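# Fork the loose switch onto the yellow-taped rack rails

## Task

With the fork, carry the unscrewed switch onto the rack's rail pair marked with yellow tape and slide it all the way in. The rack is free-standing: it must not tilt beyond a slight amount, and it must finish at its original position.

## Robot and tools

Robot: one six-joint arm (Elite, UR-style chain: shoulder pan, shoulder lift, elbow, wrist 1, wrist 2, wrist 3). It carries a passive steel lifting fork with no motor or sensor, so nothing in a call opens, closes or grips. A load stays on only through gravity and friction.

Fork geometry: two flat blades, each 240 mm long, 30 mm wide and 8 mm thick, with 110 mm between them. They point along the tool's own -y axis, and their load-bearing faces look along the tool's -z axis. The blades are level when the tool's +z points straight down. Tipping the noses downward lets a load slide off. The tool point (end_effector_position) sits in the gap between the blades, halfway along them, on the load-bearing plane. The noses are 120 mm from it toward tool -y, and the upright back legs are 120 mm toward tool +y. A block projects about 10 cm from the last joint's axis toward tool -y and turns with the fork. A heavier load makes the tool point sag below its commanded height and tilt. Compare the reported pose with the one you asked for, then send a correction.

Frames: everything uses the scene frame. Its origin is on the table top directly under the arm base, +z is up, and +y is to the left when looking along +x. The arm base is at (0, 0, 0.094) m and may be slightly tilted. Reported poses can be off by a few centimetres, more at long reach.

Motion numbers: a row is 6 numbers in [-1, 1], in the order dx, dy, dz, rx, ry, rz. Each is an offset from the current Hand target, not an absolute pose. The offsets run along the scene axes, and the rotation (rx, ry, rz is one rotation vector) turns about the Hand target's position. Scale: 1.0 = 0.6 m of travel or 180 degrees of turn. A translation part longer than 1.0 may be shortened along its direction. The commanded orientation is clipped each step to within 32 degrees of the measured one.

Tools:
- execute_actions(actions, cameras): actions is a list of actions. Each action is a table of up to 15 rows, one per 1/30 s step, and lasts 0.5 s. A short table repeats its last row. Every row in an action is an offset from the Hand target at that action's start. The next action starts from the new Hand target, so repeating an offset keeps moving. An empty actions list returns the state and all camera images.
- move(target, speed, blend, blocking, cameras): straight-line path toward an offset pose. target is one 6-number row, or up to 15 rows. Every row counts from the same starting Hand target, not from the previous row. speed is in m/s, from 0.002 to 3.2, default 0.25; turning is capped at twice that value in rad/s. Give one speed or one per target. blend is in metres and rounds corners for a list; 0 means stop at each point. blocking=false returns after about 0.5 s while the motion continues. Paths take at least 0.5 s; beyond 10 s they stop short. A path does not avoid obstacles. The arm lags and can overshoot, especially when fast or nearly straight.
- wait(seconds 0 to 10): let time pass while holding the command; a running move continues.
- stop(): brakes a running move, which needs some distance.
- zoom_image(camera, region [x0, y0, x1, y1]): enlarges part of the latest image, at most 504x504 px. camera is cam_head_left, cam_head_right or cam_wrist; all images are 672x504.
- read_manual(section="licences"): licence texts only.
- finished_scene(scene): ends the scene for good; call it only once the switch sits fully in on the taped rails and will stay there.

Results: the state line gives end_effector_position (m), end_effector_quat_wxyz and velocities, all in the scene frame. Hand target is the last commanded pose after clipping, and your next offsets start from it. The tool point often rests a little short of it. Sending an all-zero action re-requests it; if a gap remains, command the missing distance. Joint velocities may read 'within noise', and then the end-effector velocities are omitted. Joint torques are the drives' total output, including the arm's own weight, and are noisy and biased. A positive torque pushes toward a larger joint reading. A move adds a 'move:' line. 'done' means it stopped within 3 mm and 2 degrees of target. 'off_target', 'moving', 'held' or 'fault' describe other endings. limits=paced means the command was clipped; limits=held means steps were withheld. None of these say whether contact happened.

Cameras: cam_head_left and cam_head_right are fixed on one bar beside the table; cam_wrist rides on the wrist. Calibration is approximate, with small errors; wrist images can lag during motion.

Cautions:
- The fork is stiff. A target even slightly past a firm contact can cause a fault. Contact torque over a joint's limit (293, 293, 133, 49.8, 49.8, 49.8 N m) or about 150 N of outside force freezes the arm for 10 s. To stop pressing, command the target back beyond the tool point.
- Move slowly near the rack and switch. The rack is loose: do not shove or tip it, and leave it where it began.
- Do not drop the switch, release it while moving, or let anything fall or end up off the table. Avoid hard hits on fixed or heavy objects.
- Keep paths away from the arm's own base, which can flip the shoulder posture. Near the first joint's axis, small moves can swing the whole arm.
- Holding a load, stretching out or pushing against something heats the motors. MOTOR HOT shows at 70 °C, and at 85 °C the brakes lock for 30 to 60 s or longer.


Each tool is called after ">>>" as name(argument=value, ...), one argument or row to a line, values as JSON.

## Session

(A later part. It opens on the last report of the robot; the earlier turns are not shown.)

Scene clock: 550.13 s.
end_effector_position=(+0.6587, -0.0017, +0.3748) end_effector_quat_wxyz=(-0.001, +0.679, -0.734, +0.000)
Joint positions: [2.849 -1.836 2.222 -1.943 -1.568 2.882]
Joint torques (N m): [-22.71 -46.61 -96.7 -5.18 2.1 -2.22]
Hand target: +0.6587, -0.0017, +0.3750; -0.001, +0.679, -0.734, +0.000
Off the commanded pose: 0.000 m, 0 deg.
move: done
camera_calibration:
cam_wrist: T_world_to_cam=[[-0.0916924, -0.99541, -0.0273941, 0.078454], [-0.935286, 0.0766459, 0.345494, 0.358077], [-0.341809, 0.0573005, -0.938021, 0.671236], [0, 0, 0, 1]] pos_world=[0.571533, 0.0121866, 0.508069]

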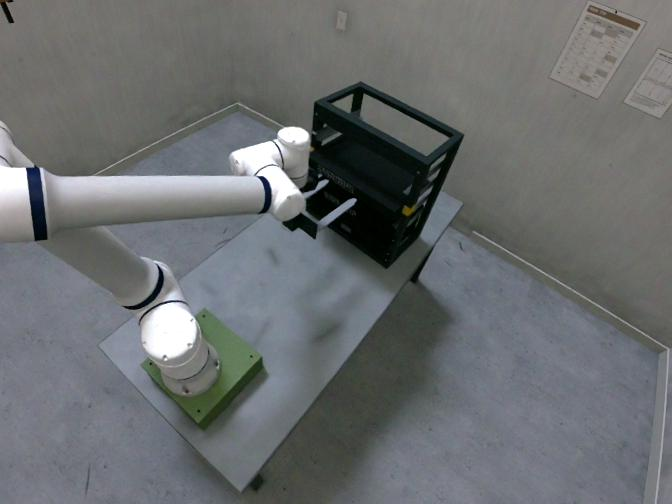

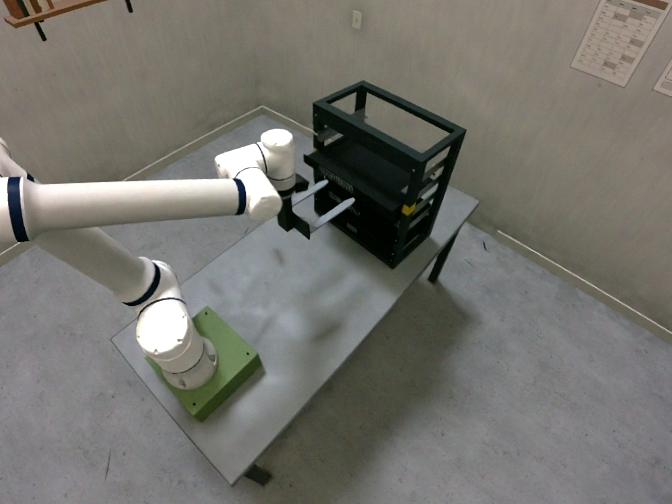

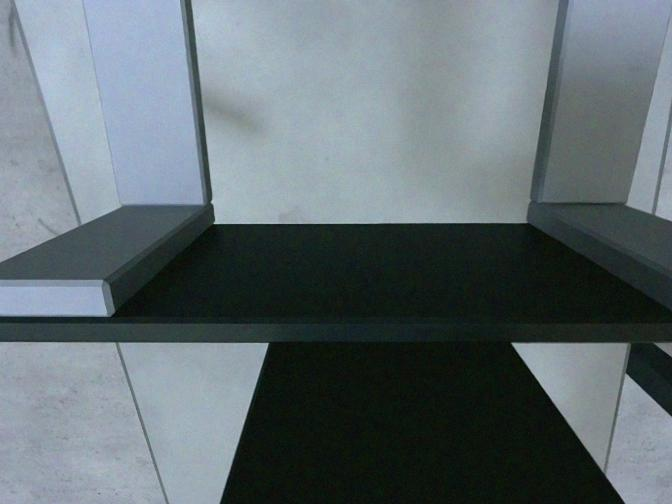

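>>> move(
  target=[
    [0.0432, -0.00348, 0, 0, 0, 0],
    [0.1412, -0.01136, 0, 0, 0, 0],
  ],
  speed=[0.08, 0.035],
  cameras=["all"],
)

>>> zoom_image(
  camera="cam_head_right",
  region=[280, 80, 480, 280],
)

>>> zoom_image(
  camera="cam_head_left",
  region=[280, 80, 480, 280],
)

Scene clock: 557.73 s.
end_effector_position=(+0.7432, -0.0085, +0.3750) end_effector_quat_wxyz=(-0.001, +0.679, -0.734, +0.000)
Joint positions: [2.887 -1.675 2.097 -1.98 -1.567 2.92]
Joint torques (N m): [8.78 -33.77 -110.49 -16.56 2.93 3.49]
Hand target: +0.7434, -0.0086, +0.3750; -0.001, +0.679, -0.734, +0.000
Off the commanded pose: 0.000 m, 0 deg.
move: done
camera_calibration:
cam_wrist: T_world_to_cam=[[-0.0916924, -0.99541, -0.0273941, 0.0794387], [-0.935286, 0.0766459, 0.345494, 0.437561], [-0.341809, 0.0573005, -0.938021, 0.700697], [0, 0, 0, 1]] pos_world=[0.656033, 0.00538656, 0.508269]

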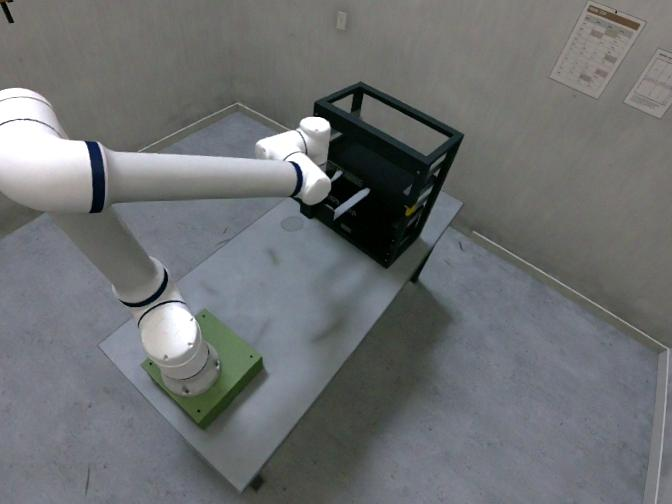

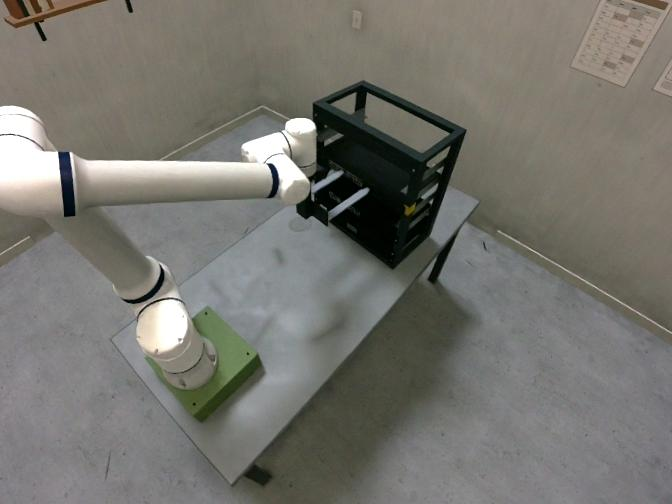

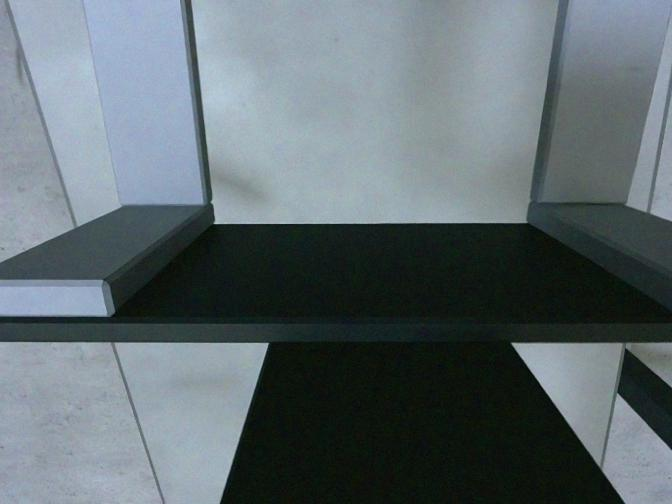

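Scaled by 2.520.

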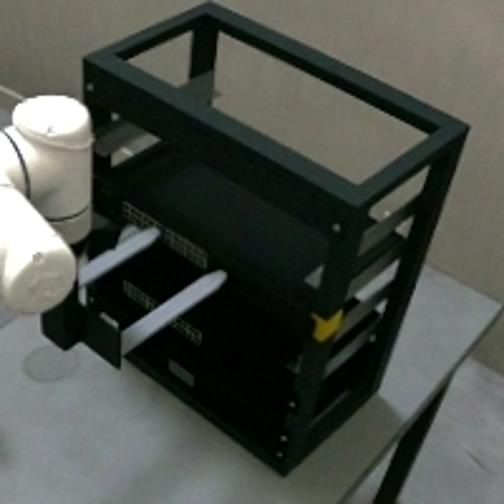

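Scaled by 2.520.

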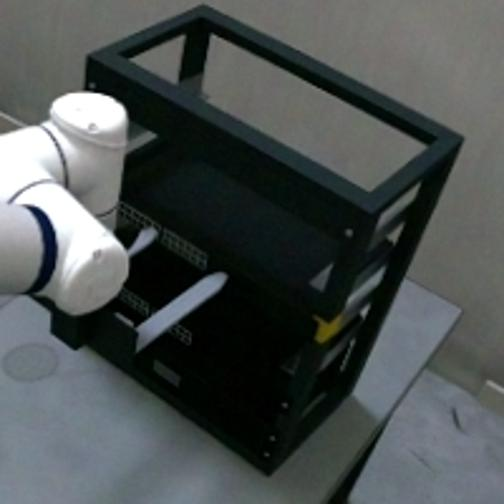

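>>> move(
  target=[0.00665, -0.000535, 0, 0, 0, 0],
  speed=0.015,
)

>>> move(
  target=[0.00332, -0.000267, 0, 0, 0, 0],
  speed=0.01,
  cameras=["cam_head_right", "cam_head_left", "cam_wrist"],
)

>>> zoom_image(
  camera="cam_head_right",
  region=[320, 140, 440, 260],
)

>>> zoom_image(
  camera="cam_head_left",
  region=[320, 140, 440, 260],
)

Scene clock: 563.33 s.
end_effector_position=(+0.7472, -0.0089, +0.3750) end_effector_quat_wxyz=(-0.001, +0.679, -0.734, +0.000)
Joint positions: [2.889 -1.667 2.091 -1.981 -1.567 2.921]
Joint torques (N m): [7.95 -34.6 -109.3 -16.49 1.86 3.32]
Hand target: +0.7474, -0.0089, +0.3750; -0.001, +0.679, -0.734, +0.000
Off the commanded pose: 0.000 m, 0 deg.
move: done

Scene clock: 564.03 s.
end_effector_position=(+0.7493, -0.0090, +0.3750) end_effector_quat_wxyz=(-0.001, +0.679, -0.734, +0.000)
Joint positions: [2.889 -1.664 2.088 -1.981 -1.567 2.922]
Joint torques (N m): [9.3 -33.46 -110.39 -16.44 3.11 3.31]
Hand target: +0.7494, -0.0090, +0.3750; -0.001, +0.679, -0.734, +0.000
Off the commanded pose: 0.000 m, 0 deg.
move: done
camera_calibration:
cam_wrist: T_world_to_cam=[[-0.0916924, -0.99541, -0.0273941, 0.0794976], [-0.935286, 0.0766459, 0.345494, 0.443339], [-0.341809, 0.0573005, -0.938021, 0.702716], [0, 0, 0, 1]] pos_world=[0.662133, 0.00488656, 0.508169]

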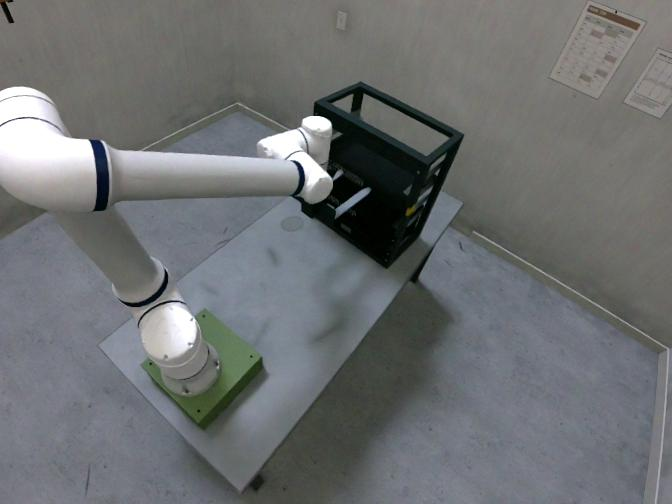

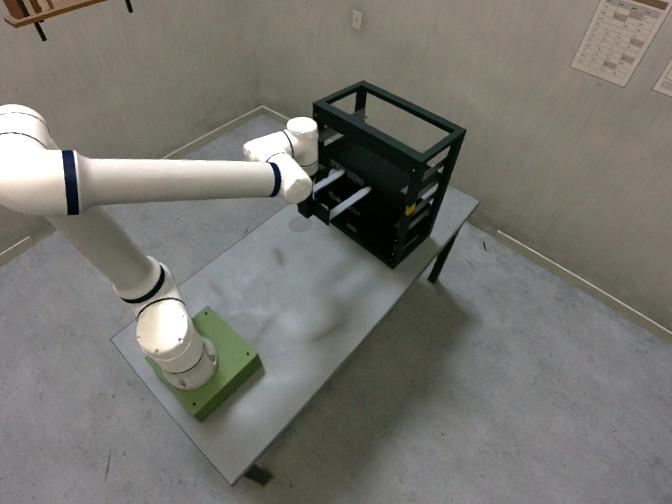

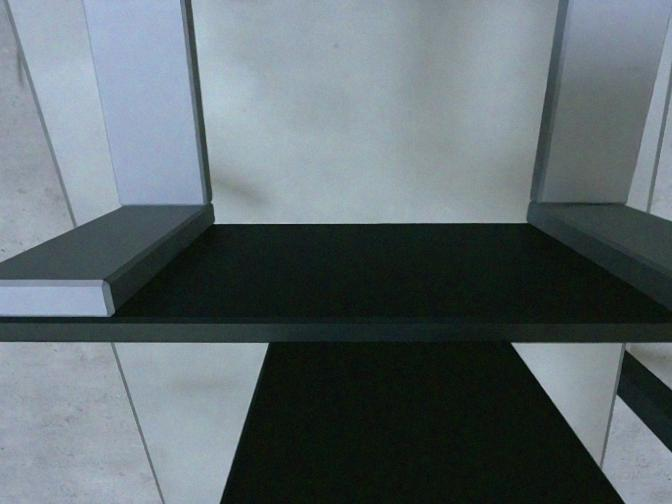

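Scaled by 4.200.

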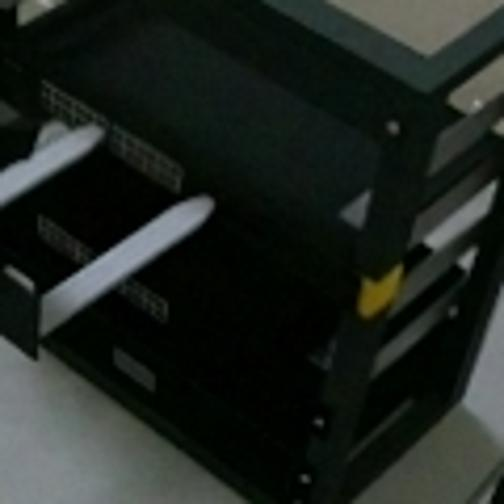

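Scaled by 4.200.

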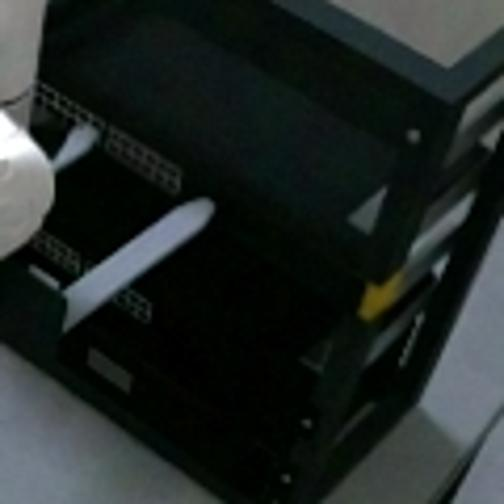

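>>> move(
  target=[0.0025, -0.0002, 0, 0, 0, 0],
  speed=0.01,
)

>>> move(
  target=[0.0025, -0.0002, 0, 0, 0, 0],
  speed=0.01,
)

Scene clock: 569.33 s.
end_effector_position=(+0.7508, -0.0092, +0.3750) end_effector_quat_wxyz=(-0.001, +0.679, -0.734, +0.000)
Joint positions: [2.89 -1.661 2.085 -1.982 -1.567 2.922]
Joint torques (N m): [8.63 -32.7 -109.96 -16.53 3.17 3.4]
Hand target: +0.7509, -0.0092, +0.3750; -0.001, +0.679, -0.734, +0.000
Off the commanded pose: 0.000 m, 0 deg.
move: done

Scene clock: 570.03 s.
end_effector_position=(+0.7523, -0.0092, +0.3749) end_effector_quat_wxyz=(-0.001, +0.679, -0.734, +0.000)
Joint positions: [2.891 -1.658 2.083 -1.982 -1.567 2.923]
Joint torques (N m): [7.4 -21.96 -122.26 -21.1 3.46 6.15]
Hand target: +0.7524, -0.0093, +0.3750; -0.001, +0.679, -0.734, +0.000
Off the commanded pose: 0.000 m, 0 deg.
move: done

>>> move(
  target=[0.0015, -0.00012, 0, 0, 0, 0],
  speed=0.01,
)

Scene clock: 580.90 s.
end_effector_position=(+0.7532, -0.0093, +0.3749) end_effector_quat_wxyz=(-0.001, +0.679, -0.734, +0.000)
Joint positions: [2.891 -1.657 2.082 -1.982 -1.567 2.923]
Joint torques (N m): [2.5 -7.45 -147.28 -34.06 3.97 10.39]
Hand target: +0.7533, -0.0094, +0.3750; -0.001, +0.679, -0.734, +0.000
Off the commanded pose: 0.000 m, 0 deg.
move: done

>>> move(
  target=[
    [-0.005, 0.0004, 0, 0, 0, 0],
    [-0.2, 0.016, 0, 0, 0, 0],
  ],
  speed=[0.02, 0.2],
  blend=[0.002, 0],
  cameras=["all"],
)

>>> zoom_image(
  camera="cam_head_right",
  region=[280, 80, 480, 280],
)

>>> zoom_image(
  camera="cam_head_right",
  region=[350, 160, 450, 260],
)

>>> zoom_image(
  camera="cam_head_left",
  region=[280, 80, 480, 280],
)

Scene clock: 591.40 s.
end_effector_position=(+0.7518, -0.0089, +0.3734) end_effector_quat_wxyz=(+0.001, +0.679, -0.734, -0.002)
Joint positions: [2.891 -1.657 2.082 -1.979 -1.568 2.923]
Joint torques (N m): [-6.67 -49.06 -83.09 -8.41 0.01 0.67]
Hand target: +0.7518, -0.0089, +0.3734; +0.001, +0.679, -0.734, -0.002
FORCE FAULT: contact force on the arm reached its limit, and the arm stopped for 10 seconds. The contact can be on any part of the arm, not only on its tool. That time counts as 10 of the actions that you can send in this scene. The arm ran no command of this call. The arm's target is now where it stood when the stop ended, not its last command. The arm accepts commands again.
move: fault; path passed 0 of 2 targets
camera_calibration:
cam_wrist: T_world_to_cam=[[-0.091387, -0.995425, -0.027889, 0.0796905], [-0.93381, 0.0759351, 0.349618, 0.443472], [-0.345901, 0.0579935, -0.936477, 0.704647], [0, 0, 0, 1]] pos_world=[0.66514, 0.00478582, 0.507063]

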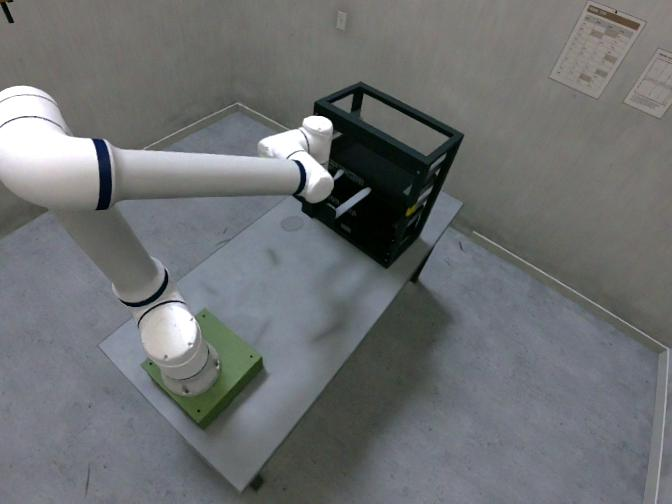

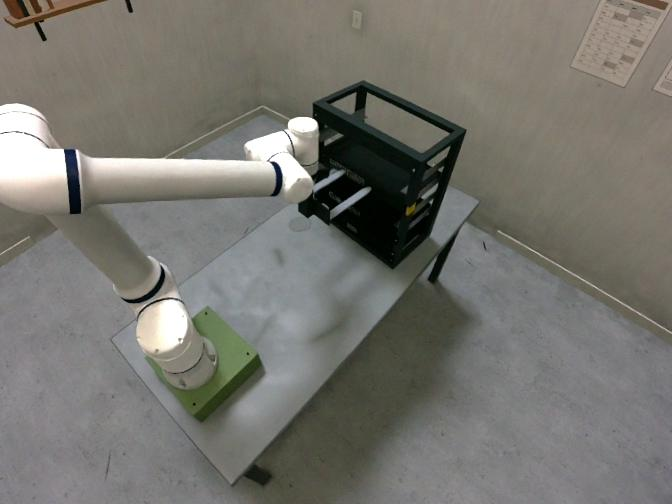

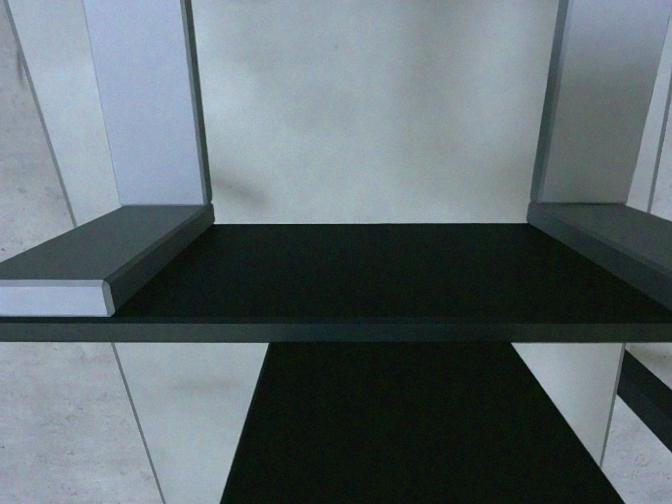

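Scaled by 2.520.

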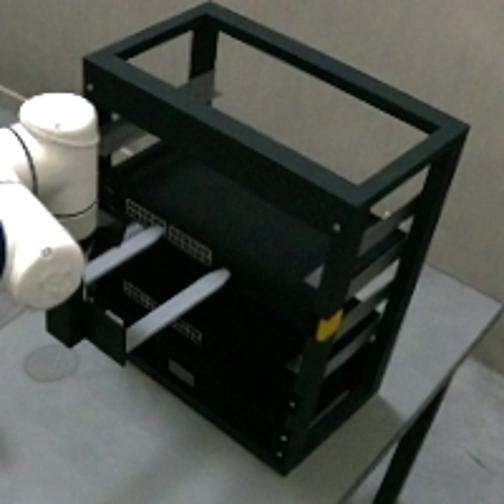

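Scaled by 5.040.

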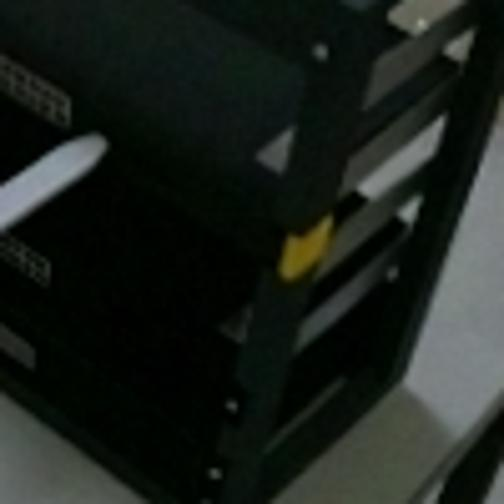

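Scaled by 2.520.

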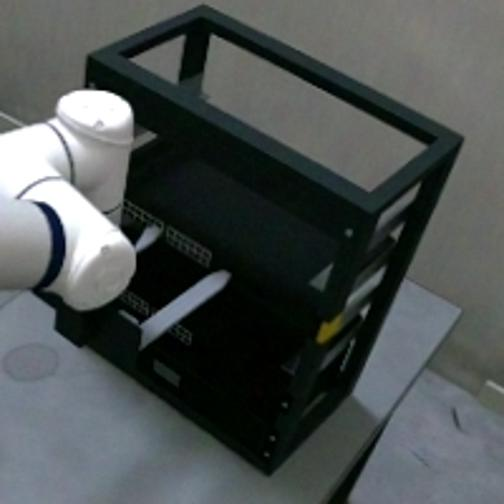

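>>> move(
  target=[
    [-0.005, 0.0004, 0, 0, 0, 0],
    [-0.25, 0.02, 0, 0, 0, 0],
  ],
  speed=[0.02, 0.2],
  blend=[0.002, 0],
  cameras=["all"],
)

>>> zoom_image(
  camera="cam_head_right",
  region=[280, 80, 480, 280],
)

>>> zoom_image(
  camera="cam_head_right",
  region=[300, 100, 420, 220],
)

>>> zoom_image(
  camera="cam_head_left",
  region=[280, 80, 480, 280],
)

Scene clock: 599.00 s.
end_effector_position=(+0.6020, +0.0030, +0.3734) end_effector_quat_wxyz=(+0.001, +0.679, -0.734, -0.002)
Joint positions: [2.816 -1.953 2.295 -1.895 -1.569 2.848]
Joint torques (N m): [-21.38 -35.44 -72.73 -5.03 2.14 -2.29]
Hand target: +0.6018, +0.0031, +0.3734; +0.001, +0.679, -0.734, -0.002
Off the commanded pose: 0.000 m, 0 deg.
move: done; blend cut to 0.0015 m at target 1
camera_calibration:
cam_wrist: T_world_to_cam=[[-0.091387, -0.995425, -0.027889, 0.0779458], [-0.93381, 0.0759351, 0.349618, 0.302676], [-0.345901, 0.0579935, -0.936477, 0.652136], [0, 0, 0, 1]] pos_world=[0.51534, 0.0167858, 0.507063]

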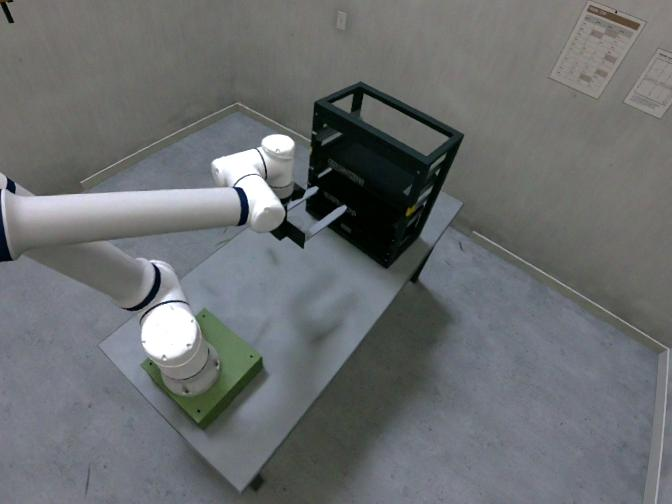

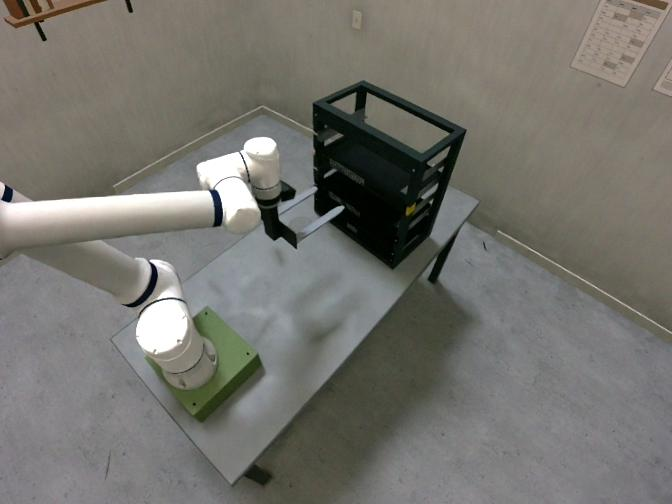

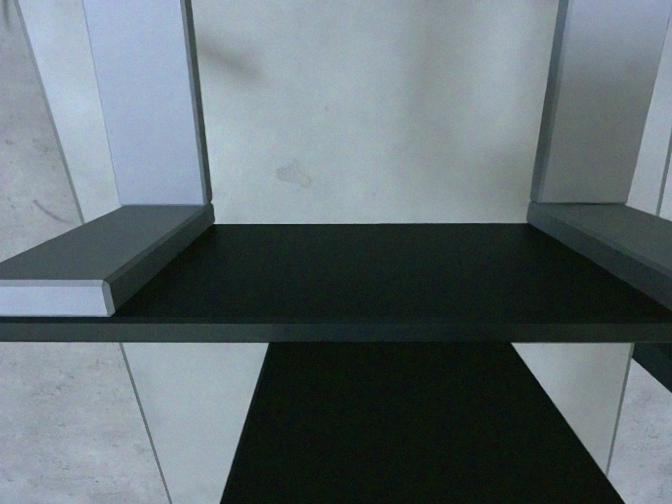

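Scaled by 2.520.

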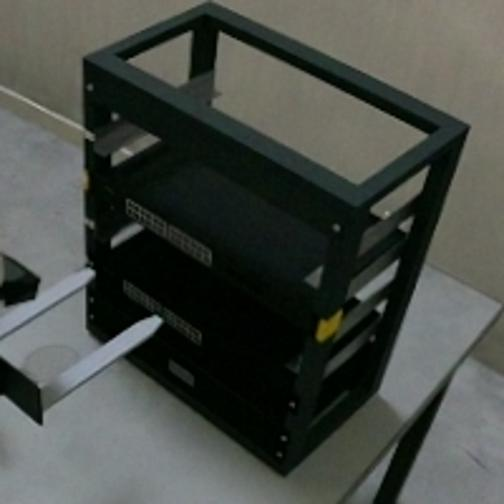

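Scaled by 4.200.

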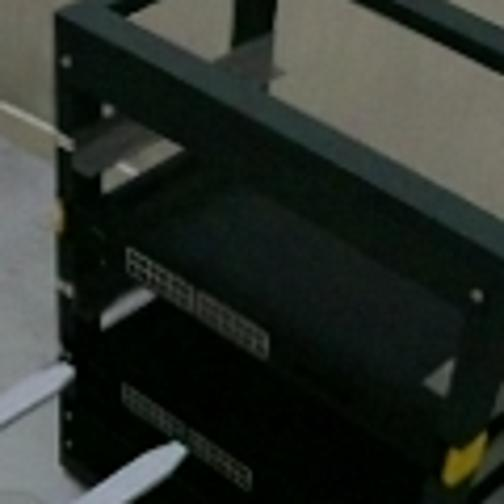

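Scaled by 2.520.

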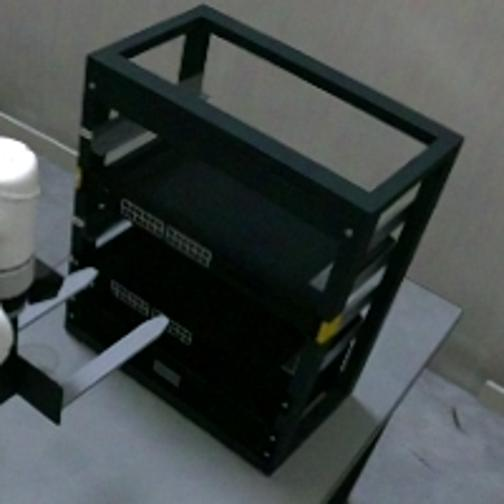

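>>> move(
  target=[0.052, 0.2632, 0.2243, -0.0201, -0.4997, 0.0201],
  speed=0.5,
  cameras=["cam_wrist"],
)

>>> zoom_image(
  camera="cam_wrist",
  region=[210, 0, 410, 220],
)

>>> move(
  target=[0, -0.56, 0, 0, 0, 0],
  speed=0.5,
  cameras=["cam_wrist"],
)

>>> zoom_image(
  camera="cam_wrist",
  region=[320, 0, 520, 220],
)

Scene clock: 612.83 s.
end_effector_position=(+0.6330, +0.1610, +0.5080) end_effector_quat_wxyz=(+0.499, -0.502, +0.500, -0.499)
Joint positions: [3.131 -1.016 2.579 -4.688 -1.513 3.145]
Joint torques (N m): [10.44 -45.9 -24.68 -9.95 -2.47 3.42]
Hand target: +0.6330, +0.1610, +0.5080; +0.499, -0.502, +0.500, -0.499
Off the commanded pose: 0.000 m, 0 deg.
move: done
camera_calibration:
cam_wrist: T_world_to_cam=[[0.0279168, -0.999549, -0.0111082, 0.158426], [-0.349916, 0.000637691, -0.936781, 0.568587], [0.936365, 0.0300388, -0.349741, -0.325517], [0, 0, 0, 1]] pos_world=[0.499338, 0.16777, 0.420555]
Images, in order (width x height): cam_wrist 672x504.

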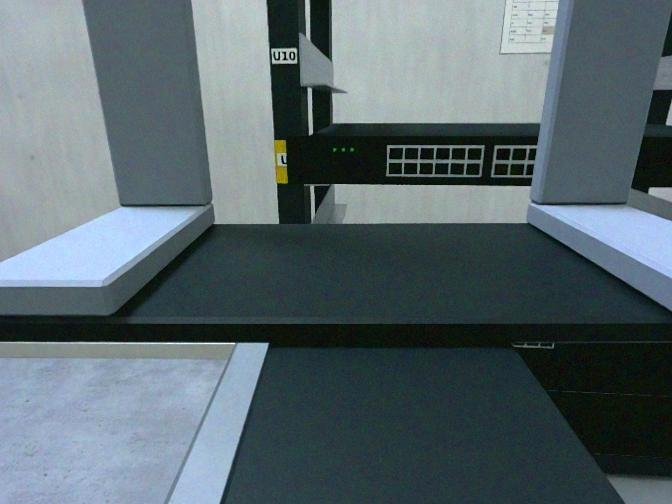

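Scaled by 2.291.

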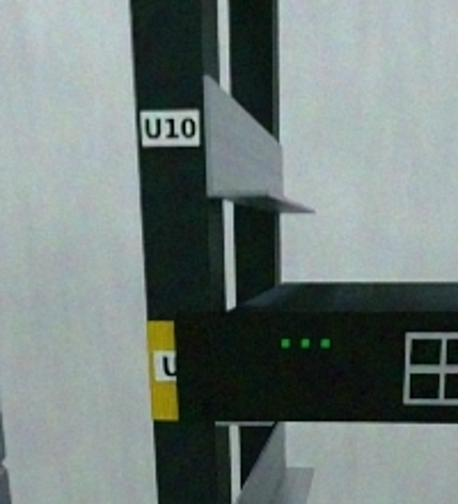

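Scene clock: 614.40 s.
end_effector_position=(+0.6330, -0.1749, +0.5080) end_effector_quat_wxyz=(+0.499, -0.502, +0.500, -0.499)
Joint positions: [2.226 -1.009 2.564 -4.669 -0.608 3.123]
Joint torques (N m): [-21.44 -73.84 -19.87 -1.01 1.71 -2.28]
Hand target: +0.6330, -0.1750, +0.5080; +0.499, -0.502, +0.500, -0.499
Off the commanded pose: 0.000 m, 0 deg.
move: done
camera_calibration:
cam_wrist: T_world_to_cam=[[0.027794, -0.999551, -0.0111571, -0.177241], [-0.349533, 0.000738725, -0.936924, 0.568686], [0.936512, 0.0299407, -0.349356, -0.315678], [0, 0, 0, 1]] pos_world=[0.499337, -0.16813, 0.420554]
Images, in order (width x height): cam_wrist 672x504.

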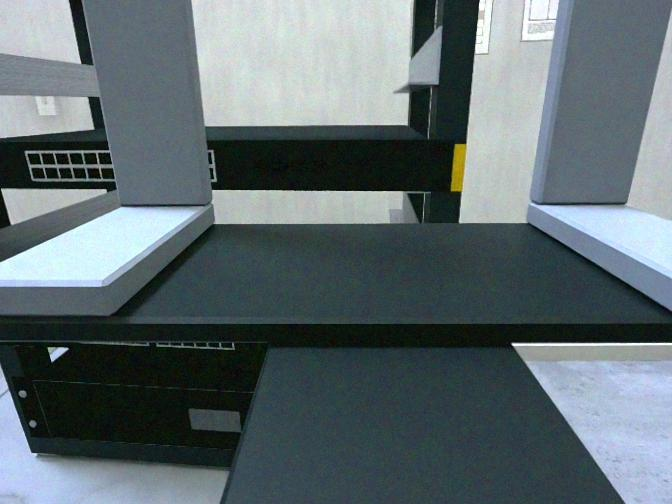

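Scaled by 2.291.

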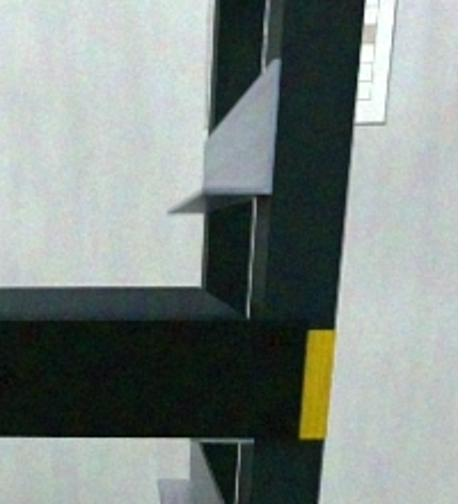

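>>> finished_scene(
  scene=1,
)

The scene is finished: the task was done.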